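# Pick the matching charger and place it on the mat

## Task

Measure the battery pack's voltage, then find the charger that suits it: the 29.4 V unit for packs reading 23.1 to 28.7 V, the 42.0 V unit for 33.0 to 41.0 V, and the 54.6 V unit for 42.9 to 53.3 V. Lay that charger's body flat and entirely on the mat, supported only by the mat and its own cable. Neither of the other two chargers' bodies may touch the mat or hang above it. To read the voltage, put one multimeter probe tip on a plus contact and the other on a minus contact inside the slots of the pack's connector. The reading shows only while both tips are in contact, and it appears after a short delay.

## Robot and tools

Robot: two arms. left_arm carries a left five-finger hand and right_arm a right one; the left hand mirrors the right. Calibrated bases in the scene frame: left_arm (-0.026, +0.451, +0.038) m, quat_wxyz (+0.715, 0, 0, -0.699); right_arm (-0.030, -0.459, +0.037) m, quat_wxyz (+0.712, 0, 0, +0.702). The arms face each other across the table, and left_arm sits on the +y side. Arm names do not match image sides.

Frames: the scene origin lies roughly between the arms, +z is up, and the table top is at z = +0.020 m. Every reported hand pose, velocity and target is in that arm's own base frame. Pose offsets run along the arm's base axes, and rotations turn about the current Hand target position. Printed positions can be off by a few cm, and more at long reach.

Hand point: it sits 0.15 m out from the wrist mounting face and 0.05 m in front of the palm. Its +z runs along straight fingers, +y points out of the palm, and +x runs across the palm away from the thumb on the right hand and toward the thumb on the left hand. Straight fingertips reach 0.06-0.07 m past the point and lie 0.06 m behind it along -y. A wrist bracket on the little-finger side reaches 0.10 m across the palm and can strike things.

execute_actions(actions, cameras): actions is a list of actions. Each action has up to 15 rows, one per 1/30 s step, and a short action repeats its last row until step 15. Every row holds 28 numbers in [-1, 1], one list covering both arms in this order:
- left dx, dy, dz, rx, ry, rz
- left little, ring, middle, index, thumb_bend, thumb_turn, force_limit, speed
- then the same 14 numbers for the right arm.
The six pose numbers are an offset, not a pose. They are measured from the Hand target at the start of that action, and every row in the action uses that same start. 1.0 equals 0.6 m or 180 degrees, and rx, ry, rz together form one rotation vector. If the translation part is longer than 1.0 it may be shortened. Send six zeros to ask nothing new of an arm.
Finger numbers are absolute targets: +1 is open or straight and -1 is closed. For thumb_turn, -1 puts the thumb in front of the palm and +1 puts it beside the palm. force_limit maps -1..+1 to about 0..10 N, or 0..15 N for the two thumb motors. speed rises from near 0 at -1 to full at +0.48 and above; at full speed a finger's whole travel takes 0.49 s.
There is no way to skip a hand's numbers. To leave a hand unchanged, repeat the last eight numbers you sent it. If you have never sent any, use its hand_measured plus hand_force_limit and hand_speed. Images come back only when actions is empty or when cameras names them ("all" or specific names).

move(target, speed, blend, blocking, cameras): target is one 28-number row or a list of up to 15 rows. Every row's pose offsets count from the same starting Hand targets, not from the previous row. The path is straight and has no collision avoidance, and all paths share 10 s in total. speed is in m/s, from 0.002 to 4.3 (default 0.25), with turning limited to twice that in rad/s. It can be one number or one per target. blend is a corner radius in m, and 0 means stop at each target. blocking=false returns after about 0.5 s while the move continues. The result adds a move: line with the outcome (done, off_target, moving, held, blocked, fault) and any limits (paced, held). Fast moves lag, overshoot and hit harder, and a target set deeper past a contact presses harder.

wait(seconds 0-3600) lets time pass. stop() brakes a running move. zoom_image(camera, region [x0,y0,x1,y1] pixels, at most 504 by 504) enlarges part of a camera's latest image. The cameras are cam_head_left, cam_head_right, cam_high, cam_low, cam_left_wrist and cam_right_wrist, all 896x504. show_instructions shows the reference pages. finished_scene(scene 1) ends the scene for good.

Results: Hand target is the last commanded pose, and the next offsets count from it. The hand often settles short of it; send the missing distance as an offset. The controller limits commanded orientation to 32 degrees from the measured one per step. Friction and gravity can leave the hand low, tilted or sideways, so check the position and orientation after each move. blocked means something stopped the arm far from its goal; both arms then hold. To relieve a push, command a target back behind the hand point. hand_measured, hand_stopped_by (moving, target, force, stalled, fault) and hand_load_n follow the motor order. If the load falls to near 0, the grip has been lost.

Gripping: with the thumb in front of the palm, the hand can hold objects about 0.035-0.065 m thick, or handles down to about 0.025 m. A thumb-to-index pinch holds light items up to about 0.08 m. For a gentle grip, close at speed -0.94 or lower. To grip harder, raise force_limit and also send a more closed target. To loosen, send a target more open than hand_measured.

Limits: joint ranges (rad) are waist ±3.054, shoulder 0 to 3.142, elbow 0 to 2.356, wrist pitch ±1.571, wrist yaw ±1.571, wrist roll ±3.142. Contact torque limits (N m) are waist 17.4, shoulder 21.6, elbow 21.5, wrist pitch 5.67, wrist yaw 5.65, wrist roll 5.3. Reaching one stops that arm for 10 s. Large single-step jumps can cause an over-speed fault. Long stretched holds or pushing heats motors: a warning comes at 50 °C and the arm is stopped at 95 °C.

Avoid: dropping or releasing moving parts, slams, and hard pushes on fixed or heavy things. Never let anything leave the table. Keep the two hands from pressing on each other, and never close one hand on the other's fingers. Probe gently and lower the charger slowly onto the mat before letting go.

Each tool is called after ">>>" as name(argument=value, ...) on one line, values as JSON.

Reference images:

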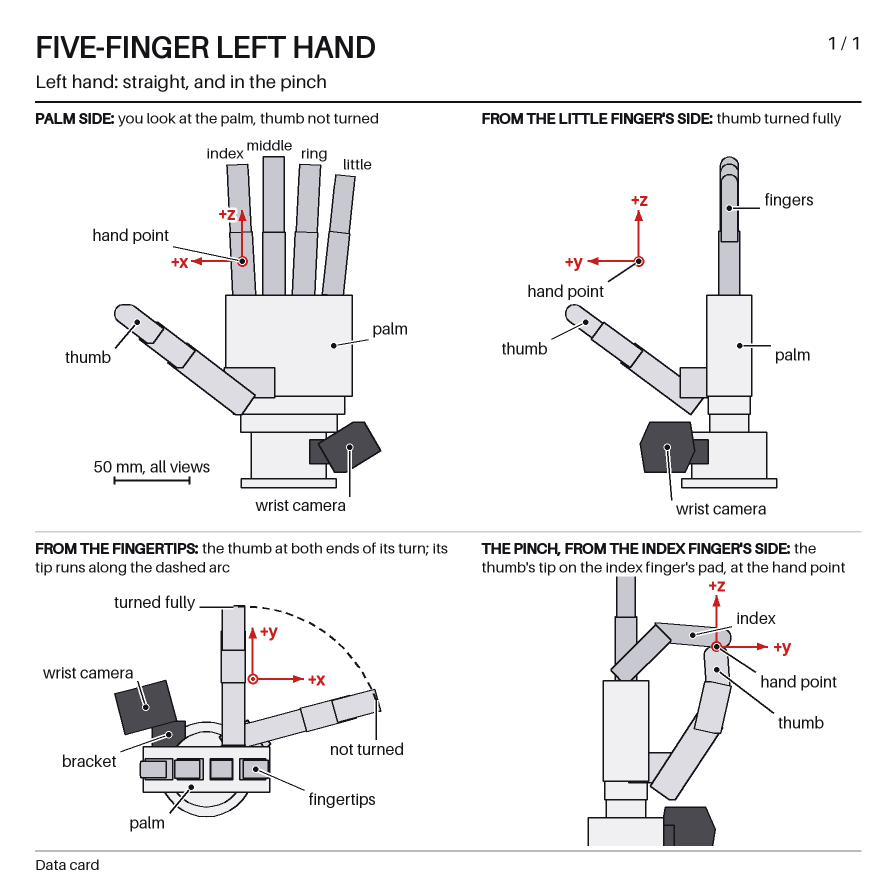

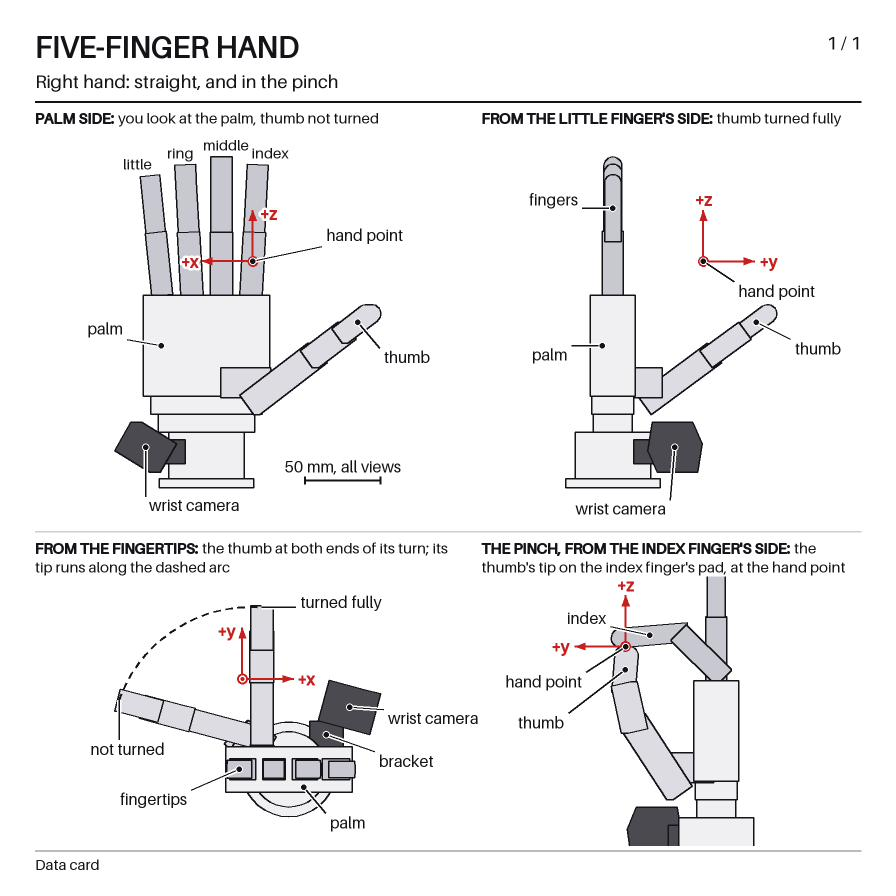

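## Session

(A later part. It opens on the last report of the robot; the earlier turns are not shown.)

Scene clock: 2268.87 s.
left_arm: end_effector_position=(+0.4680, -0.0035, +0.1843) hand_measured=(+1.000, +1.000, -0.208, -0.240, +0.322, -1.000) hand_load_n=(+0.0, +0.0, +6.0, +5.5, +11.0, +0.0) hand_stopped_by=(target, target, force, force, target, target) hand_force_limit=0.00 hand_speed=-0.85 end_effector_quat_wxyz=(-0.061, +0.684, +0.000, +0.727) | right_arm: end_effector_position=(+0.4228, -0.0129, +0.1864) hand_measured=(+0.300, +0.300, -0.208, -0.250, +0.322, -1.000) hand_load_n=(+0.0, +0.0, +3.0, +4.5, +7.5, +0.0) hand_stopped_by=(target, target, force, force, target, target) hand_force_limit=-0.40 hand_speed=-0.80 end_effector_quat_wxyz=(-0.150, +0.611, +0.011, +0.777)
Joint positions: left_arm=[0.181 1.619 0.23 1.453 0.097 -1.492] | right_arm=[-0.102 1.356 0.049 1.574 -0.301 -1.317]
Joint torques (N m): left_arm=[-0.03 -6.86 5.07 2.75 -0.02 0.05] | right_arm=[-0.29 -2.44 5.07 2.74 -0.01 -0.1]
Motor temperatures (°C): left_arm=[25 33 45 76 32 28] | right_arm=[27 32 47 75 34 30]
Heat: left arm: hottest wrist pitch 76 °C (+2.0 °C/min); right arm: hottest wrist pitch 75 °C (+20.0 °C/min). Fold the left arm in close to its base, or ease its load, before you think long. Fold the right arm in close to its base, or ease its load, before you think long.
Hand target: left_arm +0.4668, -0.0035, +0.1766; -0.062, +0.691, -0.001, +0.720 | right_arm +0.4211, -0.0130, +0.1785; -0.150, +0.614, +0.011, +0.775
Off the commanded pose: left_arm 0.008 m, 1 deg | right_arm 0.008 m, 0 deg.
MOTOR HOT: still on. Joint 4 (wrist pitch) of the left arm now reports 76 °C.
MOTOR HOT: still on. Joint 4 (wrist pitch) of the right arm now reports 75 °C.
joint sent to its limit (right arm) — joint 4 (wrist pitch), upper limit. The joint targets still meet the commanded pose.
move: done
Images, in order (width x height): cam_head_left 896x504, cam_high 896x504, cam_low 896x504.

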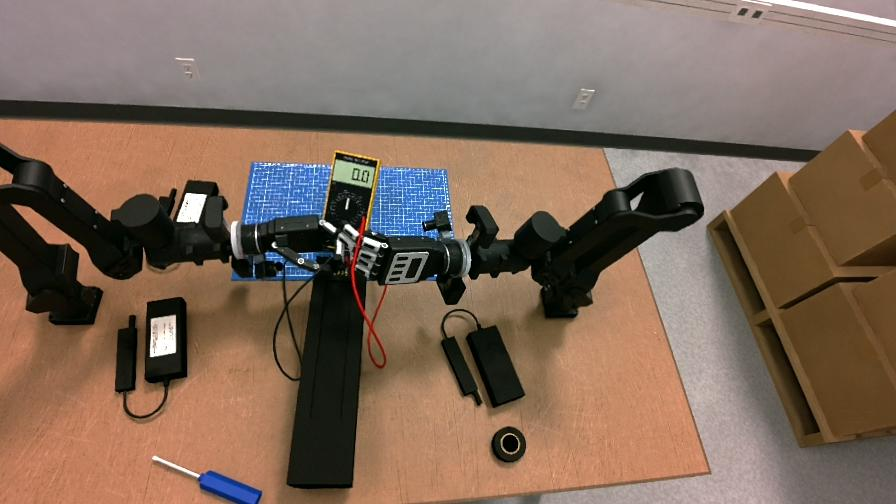

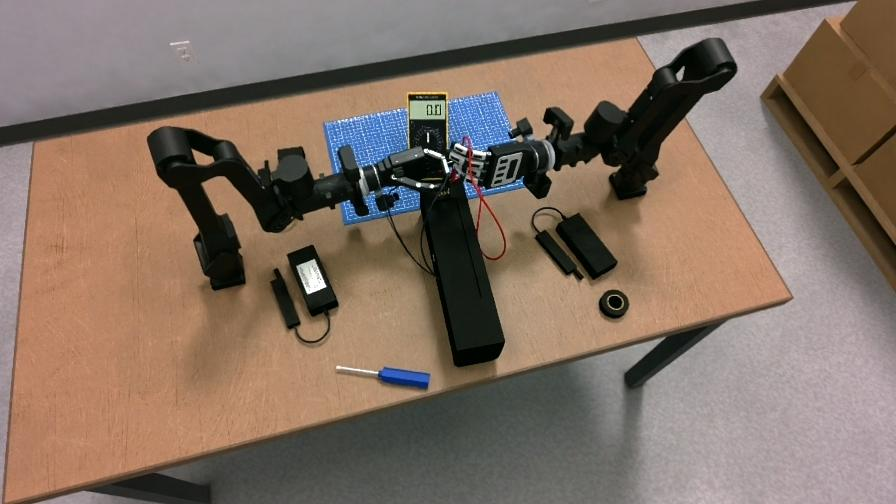

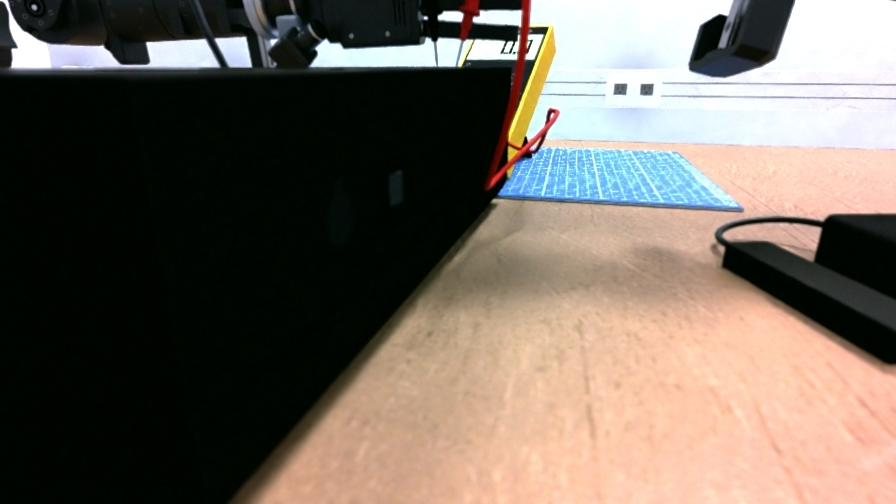

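>>> move(target=[[-0.0085,0,0.012,0,0,0,1,1,-0.35,-0.35,0.32,-1,0,-0.85,-0.0035,0,0.008,0,0,0,0.3,0.3,-0.4,-0.4,0.32,-1,-0.4,-0.8],[-0.0085,0,0,0,0,0,1,1,-0.35,-0.35,0.32,-1,0,-0.85,-0.0035,0,-0.001,0,0,0,0.3,0.3,-0.4,-0.4,0.32,-1,-0.4,-0.8]], speed=0.04, cameras=["cam_low", "cam_head_left", "cam_high"])

>>> zoom_image(camera="cam_low", region=[400, 0, 540, 90])

>>> zoom_image(camera="cam_head_left", region=[320, 240, 370, 290])

>>> zoom_image(camera="cam_high", region=[420, 160, 470, 210])

Scene clock: 2280.37 s.
left_arm: end_effector_position=(+0.4627, -0.0043, +0.1868) hand_measured=(+1.000, +1.000, -0.210, -0.240, +0.322, -1.000) hand_load_n=(+0.0, +0.0, +3.0, +6.0, +10.5, +0.0) hand_stopped_by=(target, target, force, force, target, target) hand_force_limit=0.00 hand_speed=-0.85 end_effector_quat_wxyz=(-0.063, +0.683, -0.001, +0.727) | right_arm: end_effector_position=(+0.4208, -0.0130, +0.1858) hand_measured=(+0.300, +0.300, -0.208, -0.250, +0.322, -1.000) hand_load_n=(+0.0, +0.0, +2.5, +5.0, +7.5, +0.5) hand_stopped_by=(target, target, force, force, target, target) hand_force_limit=-0.40 hand_speed=-0.80 end_effector_quat_wxyz=(-0.150, +0.611, +0.011, +0.777)
Joint positions: left_arm=[0.182 1.582 0.212 1.436 0.098 -1.49] | right_arm=[-0.106 1.348 0.042 1.574 -0.304 -1.317]
Joint torques (N m): left_arm=[0.48 -5.15 5.02 3.98 0.09 0.03] | right_arm=[-0.12 -2.42 4.99 2.76 0.05 -0.09]
Motor temperatures (°C): left_arm=[25 33 44 73 32 28] | right_arm=[27 32 46 73 34 30]
Heat: left arm: hottest wrist pitch 73 °C (-1.0 °C/min); right arm: hottest wrist pitch 73 °C (+13.1 °C/min). Fold the left arm in close to its base, or ease its load, before you think long. Fold the right arm in close to its base, or ease its load, before you think long.
Hand target: left_arm +0.4617, -0.0033, +0.1765; -0.062, +0.691, -0.001, +0.720 | right_arm +0.4190, -0.0131, +0.1778; -0.150, +0.614, +0.011, +0.775
Off the commanded pose: left_arm 0.010 m, 1 deg | right_arm 0.008 m, 0 deg.
MOTOR HOT: still on. Joint 4 (wrist pitch) of the left arm now reports 73 °C.
MOTOR HOT: still on. Joint 4 (wrist pitch) of the right arm now reports 73 °C.
joint sent to its limit (right arm) — joint 4 (wrist pitch), upper limit. The joint targets still meet the commanded pose.
move: off_target (left_arm)
Images, in order (width x height): cam_head_left 896x504, cam_high 896x504, cam_low 896x504.

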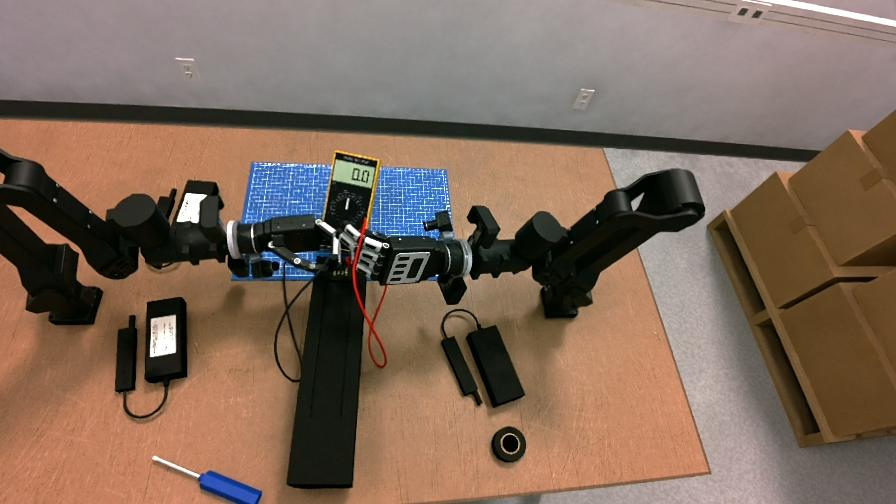

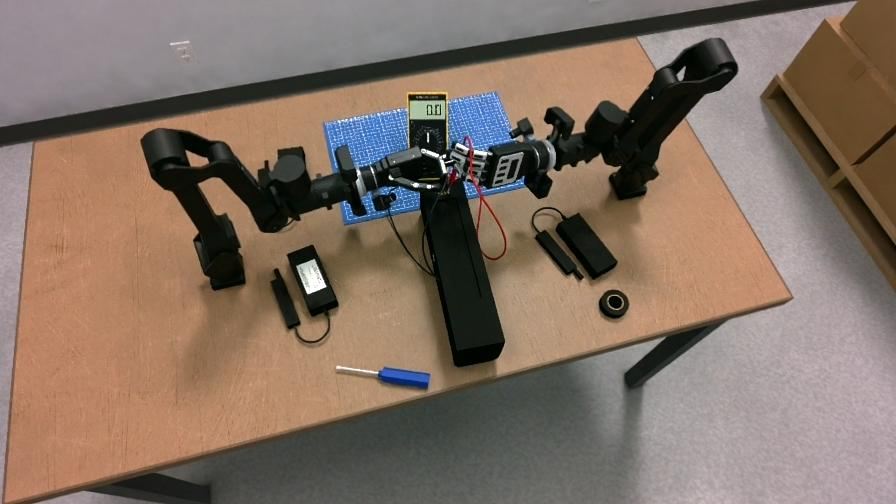

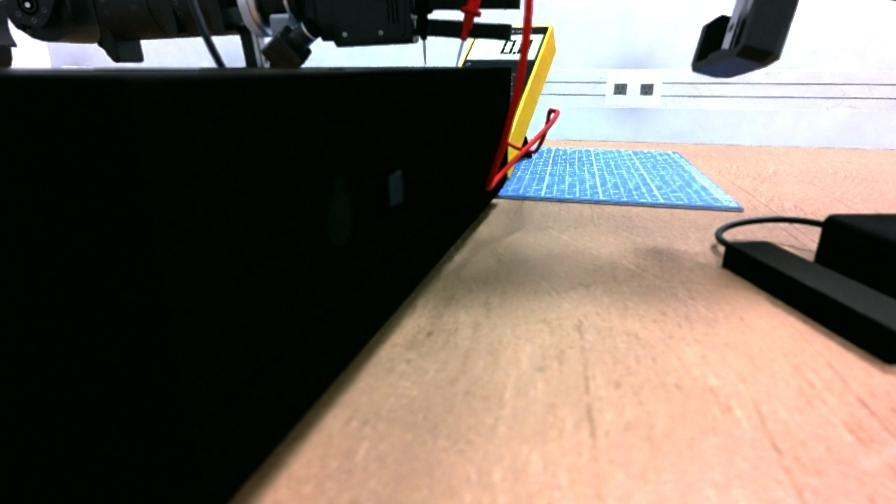

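Scaled by 3.600 from the camera's image (finer frame: 1280x720).

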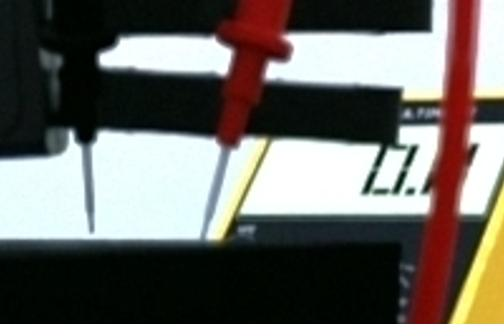

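Scaled by 10.080 from the camera's image (finer frame: 1280x720).

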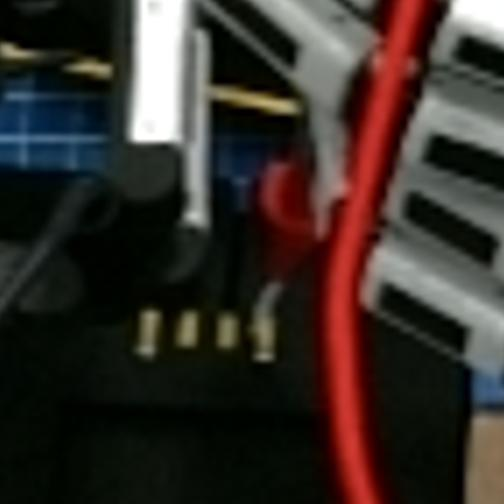

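Scaled by 10.080 from the camera's image (finer frame: 1280x720).

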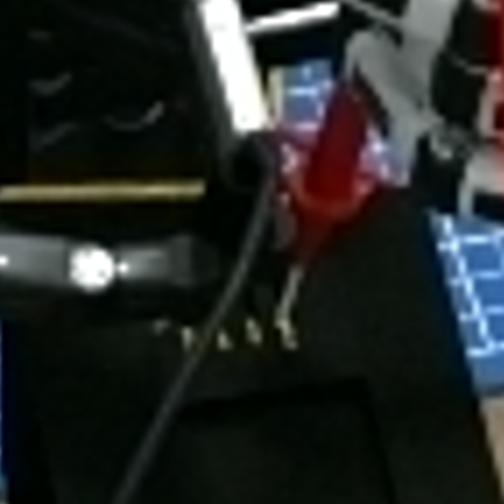

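>>> move(target=[0.008,-0.0037,0,0,0,0,1,1,-0.35,-0.35,0.32,-1,0,-0.85,-0.003,0,0,0,0,0,0.3,0.3,-0.4,-0.4,0.32,-1,-0.4,-0.8], speed=0.04, cameras=["cam_low", "cam_head_left", "cam_high"])

>>> zoom_image(camera="cam_low", region=[400, 0, 540, 90])

>>> zoom_image(camera="cam_high", region=[420, 160, 470, 210])

>>> zoom_image(camera="cam_head_left", region=[320, 240, 370, 290])

Scene clock: 2290.03 s.
left_arm: end_effector_position=(+0.4636, -0.0072, +0.1832) hand_measured=(+1.000, +1.000, -0.210, -0.240, +0.322, -1.000) hand_load_n=(+0.0, +0.0, +2.5, +6.0, +10.0, +0.0) hand_stopped_by=(target, target, force, force, target, target) hand_force_limit=0.00 hand_speed=-0.85 end_effector_quat_wxyz=(-0.060, +0.686, -0.002, +0.725) | right_arm: end_effector_position=(+0.4200, -0.0130, +0.1850) hand_measured=(+0.300, +0.300, -0.208, -0.250, +0.322, -1.000) hand_load_n=(+0.0, +0.0, +2.5, +5.5, +7.5, +0.5) hand_stopped_by=(target, target, force, force, target, target) hand_force_limit=-0.40 hand_speed=-0.80 end_effector_quat_wxyz=(-0.150, +0.612, +0.011, +0.777)
Joint positions: left_arm=[0.173 1.595 0.212 1.441 0.092 -1.49] | right_arm=[-0.106 1.348 0.038 1.577 -0.304 -1.317]
Joint torques (N m): left_arm=[-0.21 -4.58 6.77 3.56 -0.23 0] | right_arm=[-0.28 -3.28 4.58 2.56 0 -0.05]
Motor temperatures (°C): left_arm=[25 33 44 76 32 28] | right_arm=[27 32 44 73 34 30]
Heat: left arm: hottest wrist pitch 76 °C (+2.0 °C/min); right arm: hottest wrist pitch 73 °C (+8.1 °C/min). Fold the left arm in close to its base, or ease its load, before you think long. Fold the right arm in close to its base, or ease its load, before you think long.
Hand target: left_arm +0.4665, -0.0057, +0.1764; -0.062, +0.692, -0.001, +0.720 | right_arm +0.4171, -0.0130, +0.1778; -0.150, +0.614, +0.011, +0.775
Off the commanded pose: left_arm 0.007 m, 1 deg | right_arm 0.008 m, 0 deg.
MOTOR HOT: still on. Joint 4 (wrist pitch) of the left arm now reports 76 °C.
MOTOR HOT: still on. Joint 4 (wrist pitch) of the right arm now reports 73 °C.
joint read past its limit (right arm) — joint 4 (wrist pitch), upper limit.
joint sent to its limit (right arm) — joint 4 (wrist pitch), upper limit. The joint targets still meet the commanded pose.
move: done
Images, in order (width x height): cam_head_left 896x504, cam_high 896x504, cam_low 896x504.

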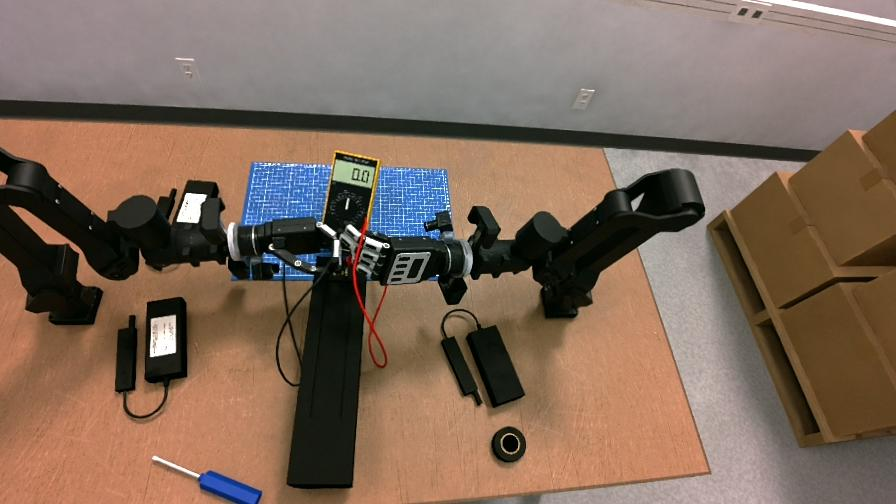

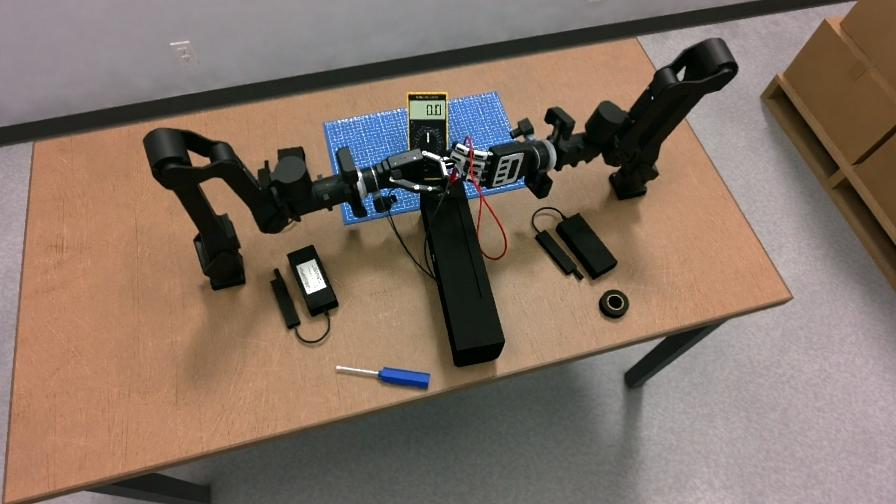

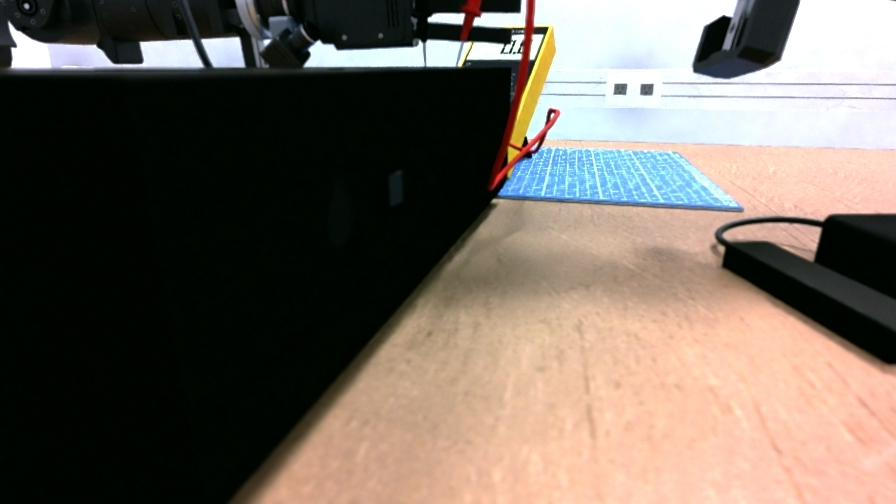

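Scaled by 3.600 from the camera's image (finer frame: 1280x720).

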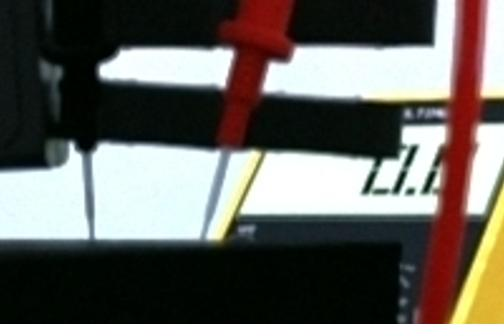

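Scaled by 10.080 from the camera's image (finer frame: 1280x720).

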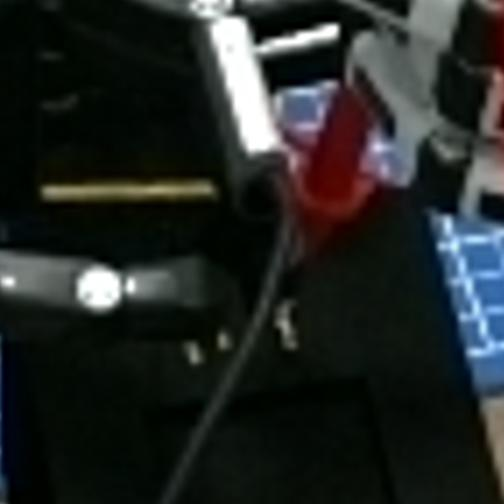

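Scaled by 10.080 from the camera's image (finer frame: 1280x720).

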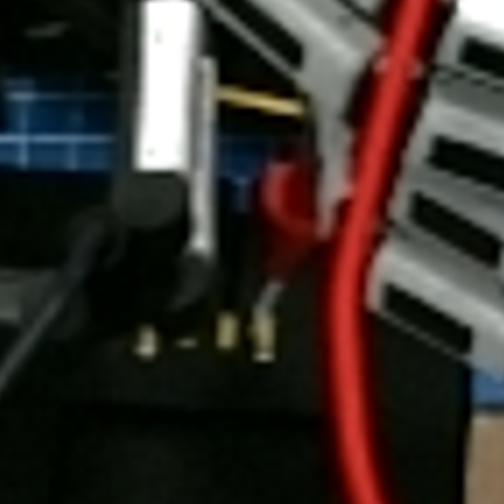

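>>> wait(seconds=0.1, cameras=["cam_head_right", "cam_head_left", "cam_low", "cam_high"])

>>> zoom_image(camera="cam_head_right", region=[325, 245, 365, 285])

>>> zoom_image(camera="cam_head_left", region=[320, 250, 360, 290])

>>> zoom_image(camera="cam_low", region=[410, 30, 470, 80])

Scene clock: 2303.50 s.
left_arm: end_effector_position=(+0.4636, -0.0072, +0.1832) hand_measured=(+1.000, +1.000, -0.210, -0.240, +0.322, -1.000) hand_load_n=(+0.0, +0.0, +3.0, +6.0, +10.0, +0.0) hand_stopped_by=(target, target, force, force, target, target) hand_force_limit=0.00 hand_speed=-0.85 end_effector_quat_wxyz=(-0.060, +0.686, -0.002, +0.725) | right_arm: end_effector_position=(+0.4200, -0.0130, +0.1850) hand_measured=(+0.300, +0.300, -0.208, -0.250, +0.322, -1.000) hand_load_n=(+0.0, +0.0, +2.0, +5.5, +7.0, +0.5) hand_stopped_by=(target, target, force, force, target, target) hand_force_limit=-0.40 hand_speed=-0.80 end_effector_quat_wxyz=(-0.150, +0.612, +0.011, +0.777)
Joint positions: left_arm=[0.173 1.595 0.212 1.441 0.092 -1.49] | right_arm=[-0.106 1.348 0.038 1.577 -0.304 -1.317]
Joint torques (N m): left_arm=[-0.2 -4.65 6.88 3.55 -0.24 0.01] | right_arm=[-0.24 -3.31 4.61 2.55 0.01 -0.05]
Motor temperatures (°C): left_arm=[25 32 44 71 32 28] | right_arm=[27 32 43 70 34 30]
Heat: left arm: hottest wrist pitch 71 °C (+0.0 °C/min); right arm: hottest wrist pitch 70 °C (-5.0 °C/min). Fold the left arm in close to its base, or ease its load, before you think long. Fold the right arm in close to its base, or ease its load, before you think long.
Hand target: left_arm +0.4665, -0.0057, +0.1765; -0.062, +0.692, -0.001, +0.720 | right_arm +0.4171, -0.0130, +0.1778; -0.150, +0.614, +0.011, +0.775
Off the commanded pose: left_arm 0.007 m, 1 deg | right_arm 0.008 m, 0 deg.
MOTOR HOT: still on. Joint 4 (wrist pitch) of the left arm now reports 71 °C.
MOTOR HOT: still on. Joint 4 (wrist pitch) of the right arm now reports 70 °C.
joint read past its limit (right arm) — joint 4 (wrist pitch), upper limit.
wait: 0.10 s; at rest from the start
Images, in order (width x height): cam_head_left 896x504, cam_head_right 896x504, cam_high 896x504, cam_low 896x504.

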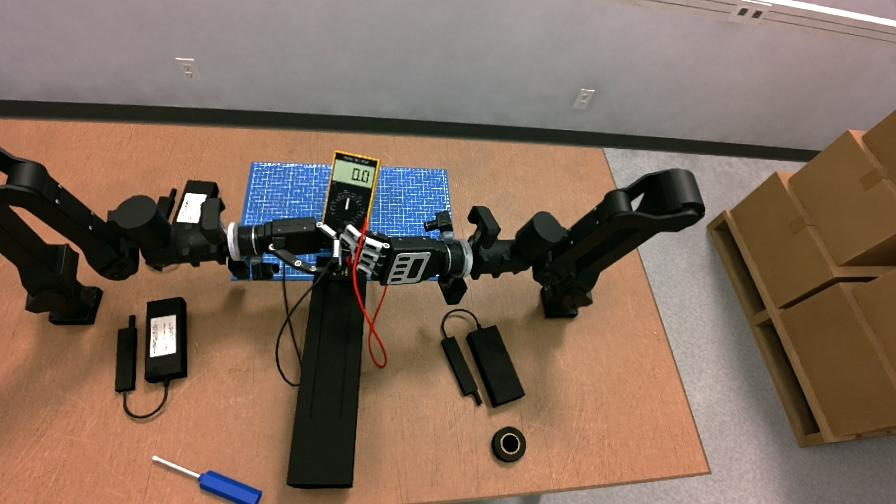

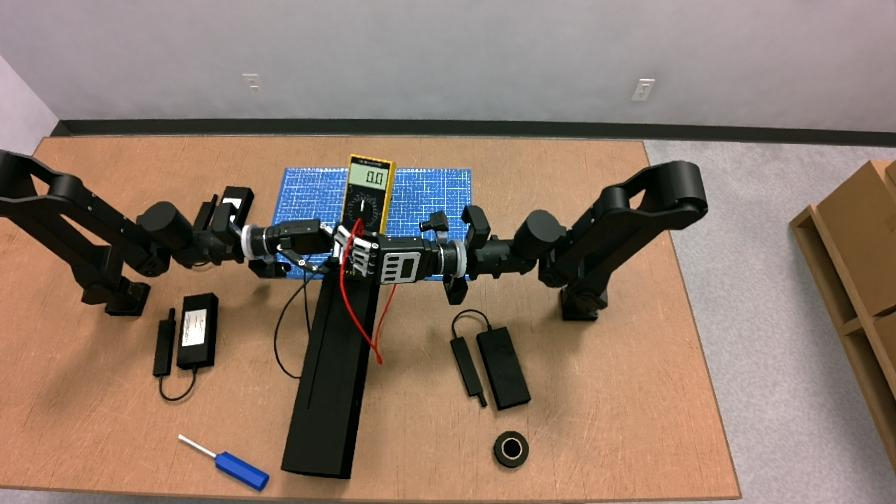

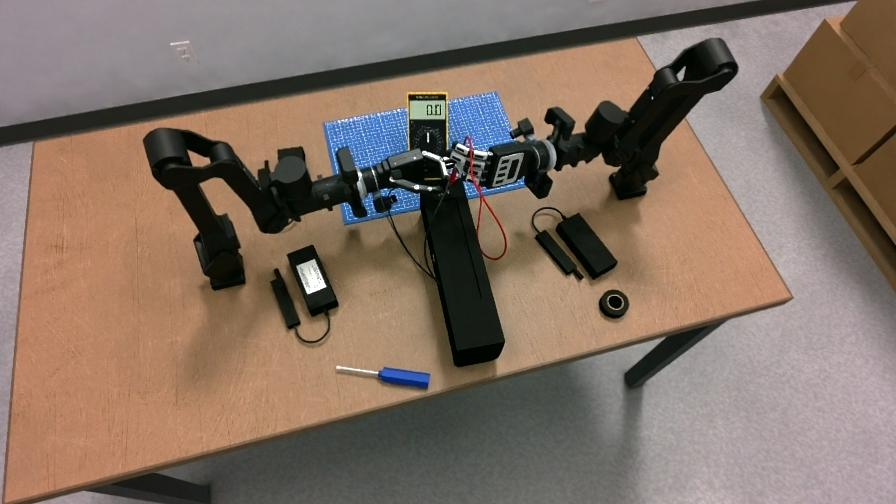

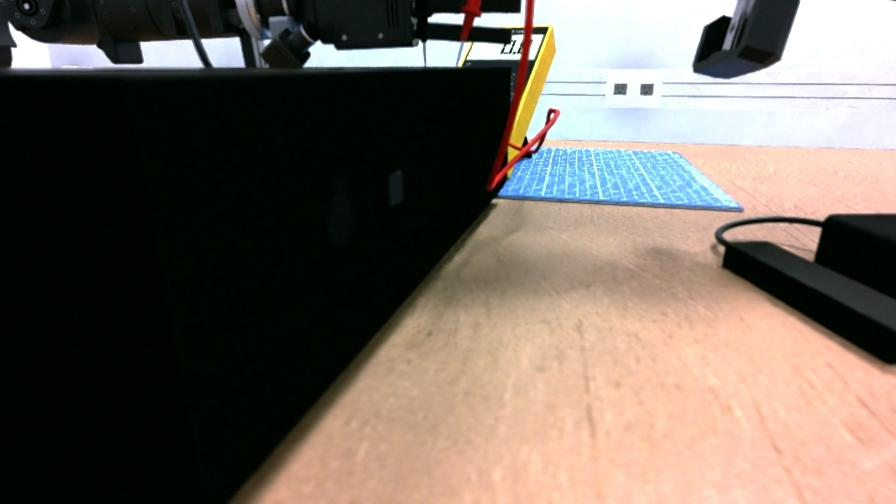

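Scaled by 12.600 from the camera's image (finer frame: 1280x720).

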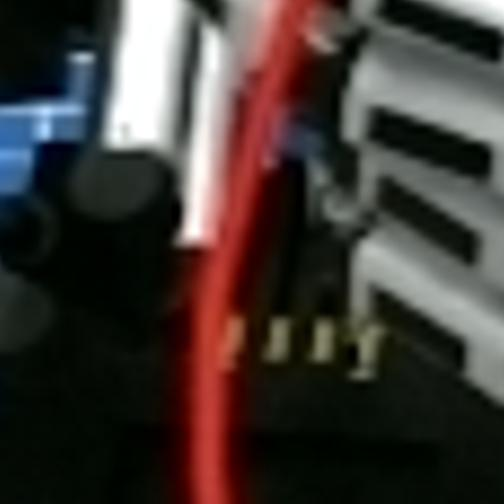

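Scaled by 12.600 from the camera's image (finer frame: 1280x720).

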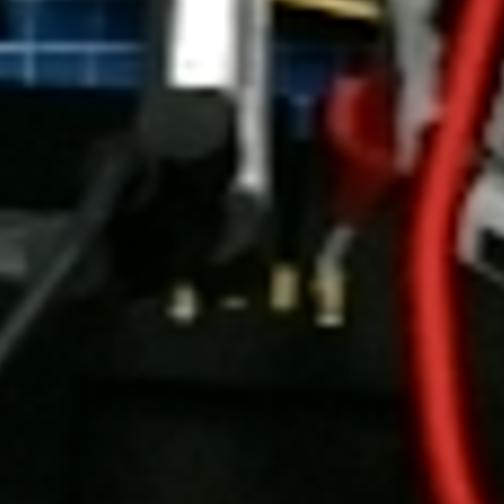

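Scaled by 8.400 from the camera's image (finer frame: 1280x720).

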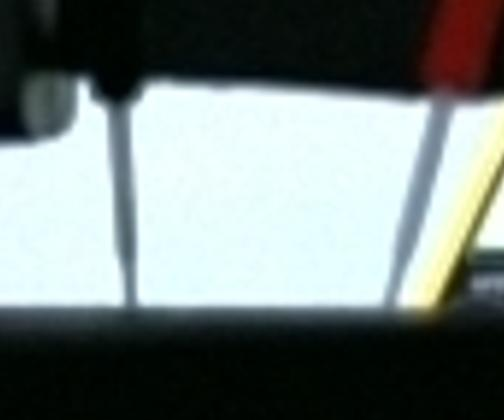

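>>> move(target=[[0.0075,-0.0017,0.012,0,0,0,1,1,-0.35,-0.35,0.32,-1,0,-0.85,0,0,0,0,0,0,0.3,0.3,-0.4,-0.4,0.32,-1,-0.4,-0.8],[0.0075,-0.0017,-0.001,0,0,0,1,1,-0.35,-0.35,0.32,-1,0,-0.85,0,0,0,0,0,0,0.3,0.3,-0.4,-0.4,0.32,-1,-0.4,-0.8]], speed=0.04, cameras=["cam_low", "cam_head_left", "cam_high", "cam_head_right"])

>>> zoom_image(camera="cam_low", region=[410, 20, 540, 80])

>>> zoom_image(camera="cam_high", region=[425, 175, 455, 205])

>>> zoom_image(camera="cam_head_left", region=[320, 250, 360, 290])

Scene clock: 2333.60 s.
left_arm: end_effector_position=(+0.4702, -0.0066, +0.1827) hand_measured=(+1.000, +1.000, -0.210, -0.240, +0.322, -1.000) hand_load_n=(+0.0, +0.0, +1.0, +6.0, +8.5, -1.5) hand_stopped_by=(target, target, force, force, target, target) hand_force_limit=0.00 hand_speed=-0.85 end_effector_quat_wxyz=(-0.062, +0.686, +0.000, +0.725) | right_arm: end_effector_position=(+0.4200, -0.0130, +0.1850) hand_measured=(+0.300, +0.300, -0.208, -0.250, +0.322, -1.000) hand_load_n=(+0.0, +0.0, +2.0, +5.5, +7.5, +1.0) hand_stopped_by=(target, target, force, force, target, target) hand_force_limit=-0.40 hand_speed=-0.80 end_effector_quat_wxyz=(-0.150, +0.612, +0.011, +0.777)
Joint positions: left_arm=[0.163 1.617 0.236 1.439 0.078 -1.489] | right_arm=[-0.106 1.348 0.038 1.577 -0.304 -1.317]
Joint torques (N m): left_arm=[0.08 -5 5.99 4.04 -0.03 0] | right_arm=[-0.24 -3.34 4.63 2.55 0.01 -0.05]
Motor temperatures (°C): left_arm=[25 31 45 68 32 28] | right_arm=[27 33 42 68 34 30]
Heat: left arm: hottest wrist pitch 68 °C (-6.0 °C/min); right arm: hottest wrist pitch 68 °C (-6.0 °C/min). Fold the left arm in close to its base, or ease its load, before you think long. Fold the right arm in close to its base, or ease its load, before you think long.
Hand target: left_arm +0.4710, -0.0067, +0.1761; -0.062, +0.691, -0.001, +0.720 | right_arm +0.4171, -0.0130, +0.1778; -0.150, +0.614, +0.011, +0.775
Off the commanded pose: left_arm 0.007 m, 1 deg | right_arm 0.008 m, 0 deg.
MOTOR HOT: still on. Joint 4 (wrist pitch) of the left arm now reports 68 °C.
MOTOR HOT: still on. Joint 4 (wrist pitch) of the right arm now reports 68 °C.
joint read past its limit (right arm) — joint 4 (wrist pitch), upper limit.
joint sent to its limit (right arm) — joint 4 (wrist pitch), upper limit. The joint targets still meet the commanded pose.
move: done
Images, in order (width x height): cam_head_left 896x504, cam_head_right 896x504, cam_high 896x504, cam_low 896x504.

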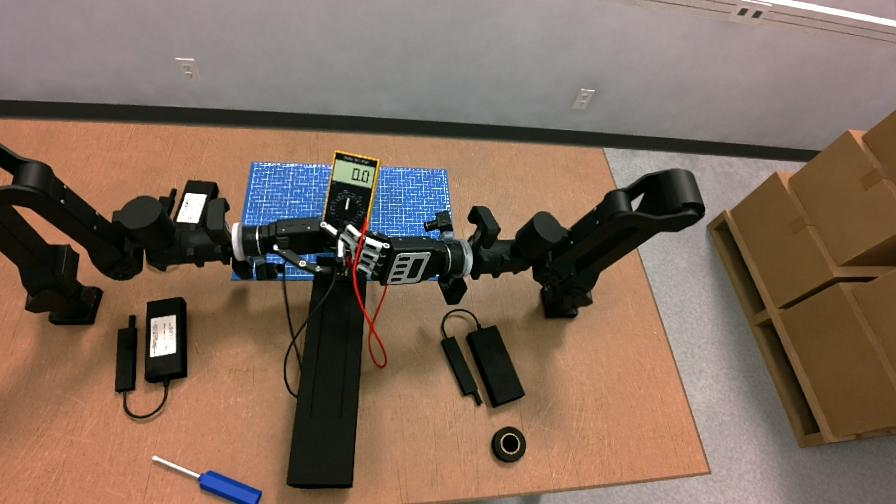

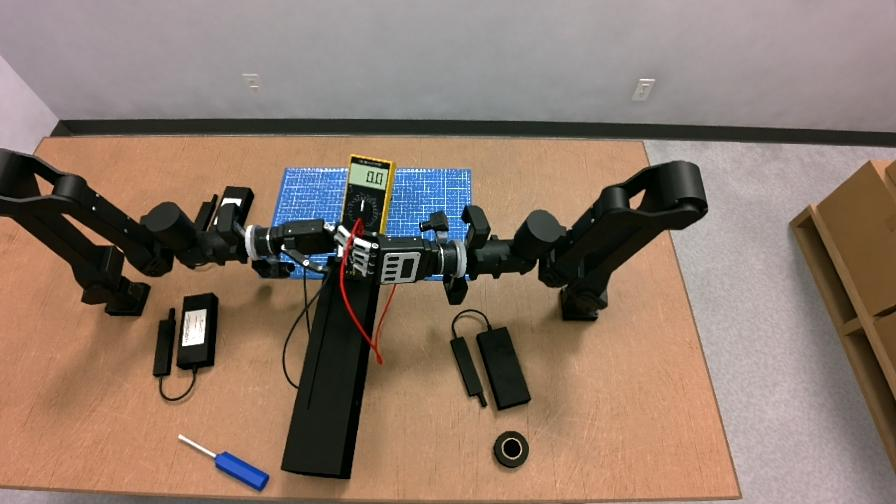

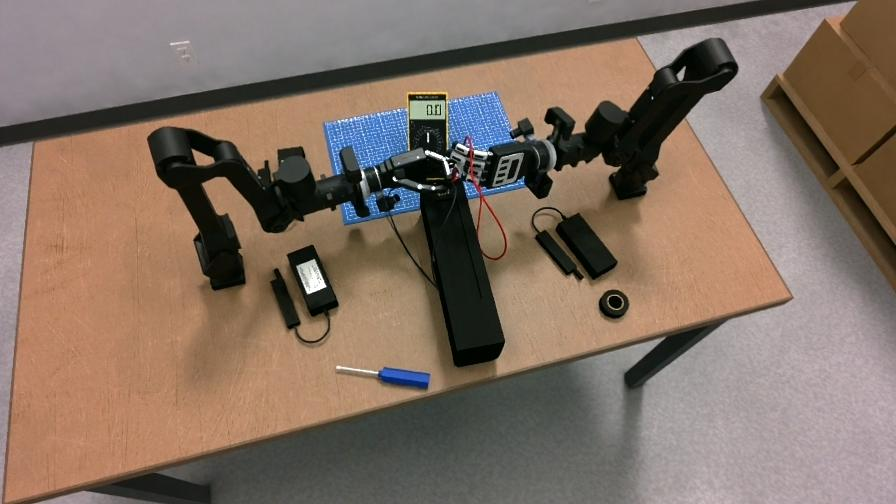

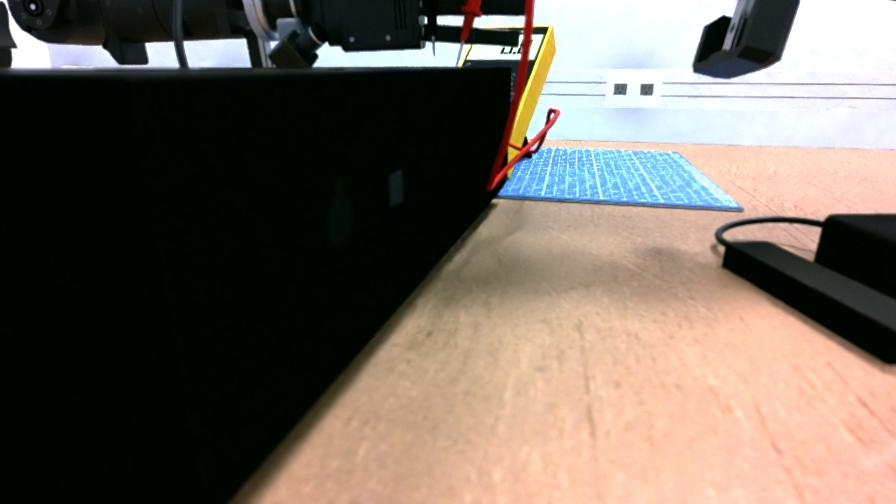

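Scaled by 3.877 from the camera's image (finer frame: 1280x720).

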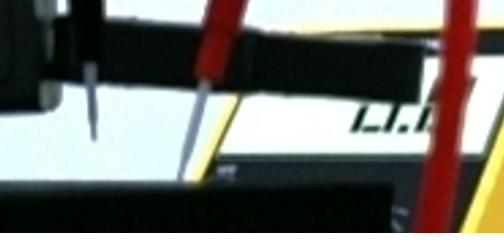

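Scaled by 16.800 from the camera's image (finer frame: 1280x720).

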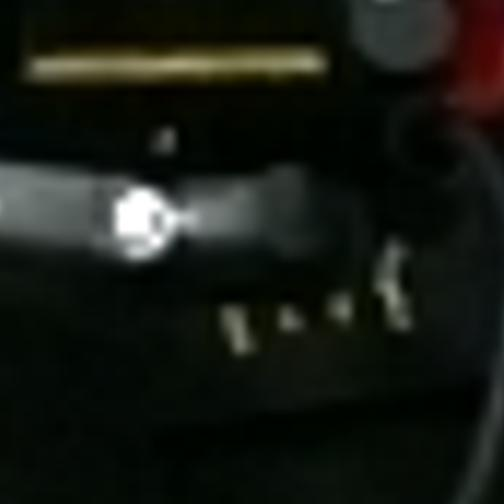

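Scaled by 12.600 from the camera's image (finer frame: 1280x720).

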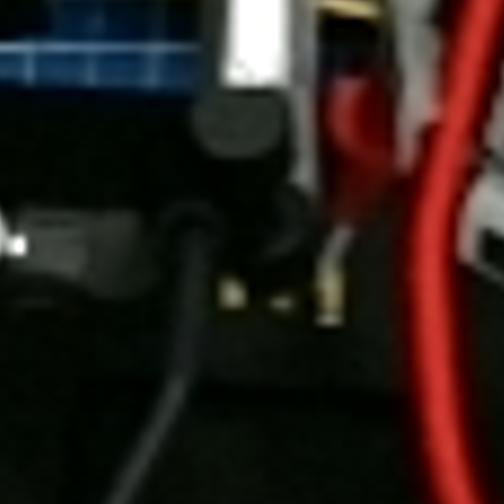

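>>> move(target=[[0,0,0.1,0,0,0,1,1,-0.35,-0.35,0.32,-1,0,-0.85,0,0,0,0,0,0,0.3,0.3,-0.4,-0.4,0.32,-1,-0.4,-0.8],[-0.2433,-0.0743,0.04,0.4551,0.163,-0.0926,1,1,-0.35,-0.35,0.32,-1,0,-0.85,0,0,0,0,0,0,0.3,0.3,-0.4,-0.4,0.32,-1,-0.4,-0.8],[-0.2433,-0.0743,-0.225,0.4551,0.163,-0.0926,1,1,-0.35,-0.35,0.32,-1,0,-0.85,0,0,0,0,0,0,0.3,0.3,-0.4,-0.4,0.32,-1,-0.4,-0.8]], speed=[0.1, 0.2, 0.12], blend=[0.02, 0.02, 0], cameras=["cam_left_wrist", "cam_head_left"])

Scene clock: 2366.80 s.
left_arm: end_effector_position=(+0.3279, -0.0519, +0.0490) hand_measured=(+1.000, +1.000, -0.210, -0.240, +0.322, -1.000) hand_load_n=(+0.0, +0.0, +0.5, +6.0, +8.0, -1.5) hand_stopped_by=(target, target, force, force, target, target) hand_force_limit=0.00 hand_speed=-0.85 end_effector_quat_wxyz=(-0.398, +0.620, -0.566, +0.368) | right_arm: end_effector_position=(+0.4200, -0.0130, +0.1850) hand_measured=(+0.300, +0.300, -0.208, -0.250, +0.322, -1.000) hand_load_n=(+0.0, +0.0, +2.0, +5.5, +7.5, +1.0) hand_stopped_by=(target, target, force, force, target, target) hand_force_limit=-0.40 hand_speed=-0.80 end_effector_quat_wxyz=(-0.150, +0.612, +0.011, +0.777)
Joint positions: left_arm=[-0.345 0.604 0.323 -0.179 -0.389 -0.193] | right_arm=[-0.106 1.348 0.038 1.577 -0.304 -1.317]
Joint torques (N m): left_arm=[-0.27 -2.7 8.04 3.61 -0.36 0] | right_arm=[-0.26 -3.32 4.67 2.56 0.01 -0.05]
Motor temperatures (°C): left_arm=[25 31 46 75 32 28] | right_arm=[27 33 41 68 34 30]
Heat: left arm: hottest wrist pitch 75 °C (+5.0 °C/min); right arm: hottest wrist pitch 68 °C (-1.0 °C/min). Fold the left arm in close to its base, or ease its load, before you think long. Fold the right arm in close to its base, or ease its load, before you think long.
Hand target: left_arm +0.3249, -0.0512, +0.0410; -0.396, +0.621, -0.571, +0.363 | right_arm +0.4171, -0.0130, +0.1778; -0.150, +0.614, +0.011, +0.775
Off the commanded pose: left_arm 0.008 m, 1 deg | right_arm 0.008 m, 0 deg.
MOTOR HOT: still on. Joint 4 (wrist pitch) of the left arm now reports 75 °C.
MOTOR HOT: still on. Joint 4 (wrist pitch) of the right arm now reports 68 °C.
joint read past its limit (right arm) — joint 4 (wrist pitch), upper limit.
joint sent to its limit (right arm) — joint 4 (wrist pitch), upper limit. The joint targets still meet the commanded pose.
move: done
Images, in order (width x height): cam_head_left 896x504, cam_left_wrist 896x504.

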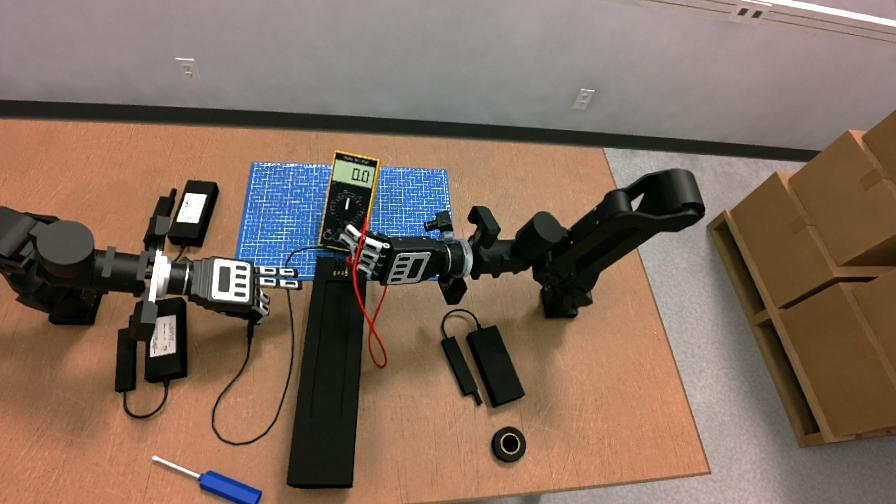

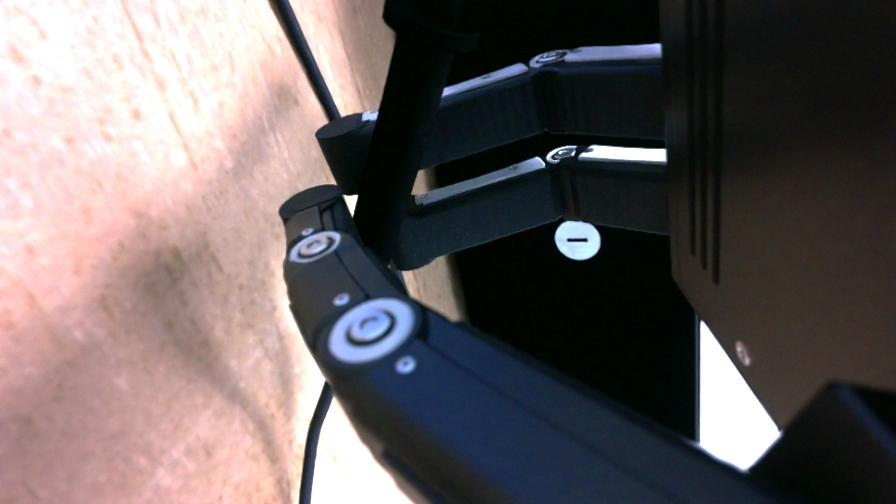

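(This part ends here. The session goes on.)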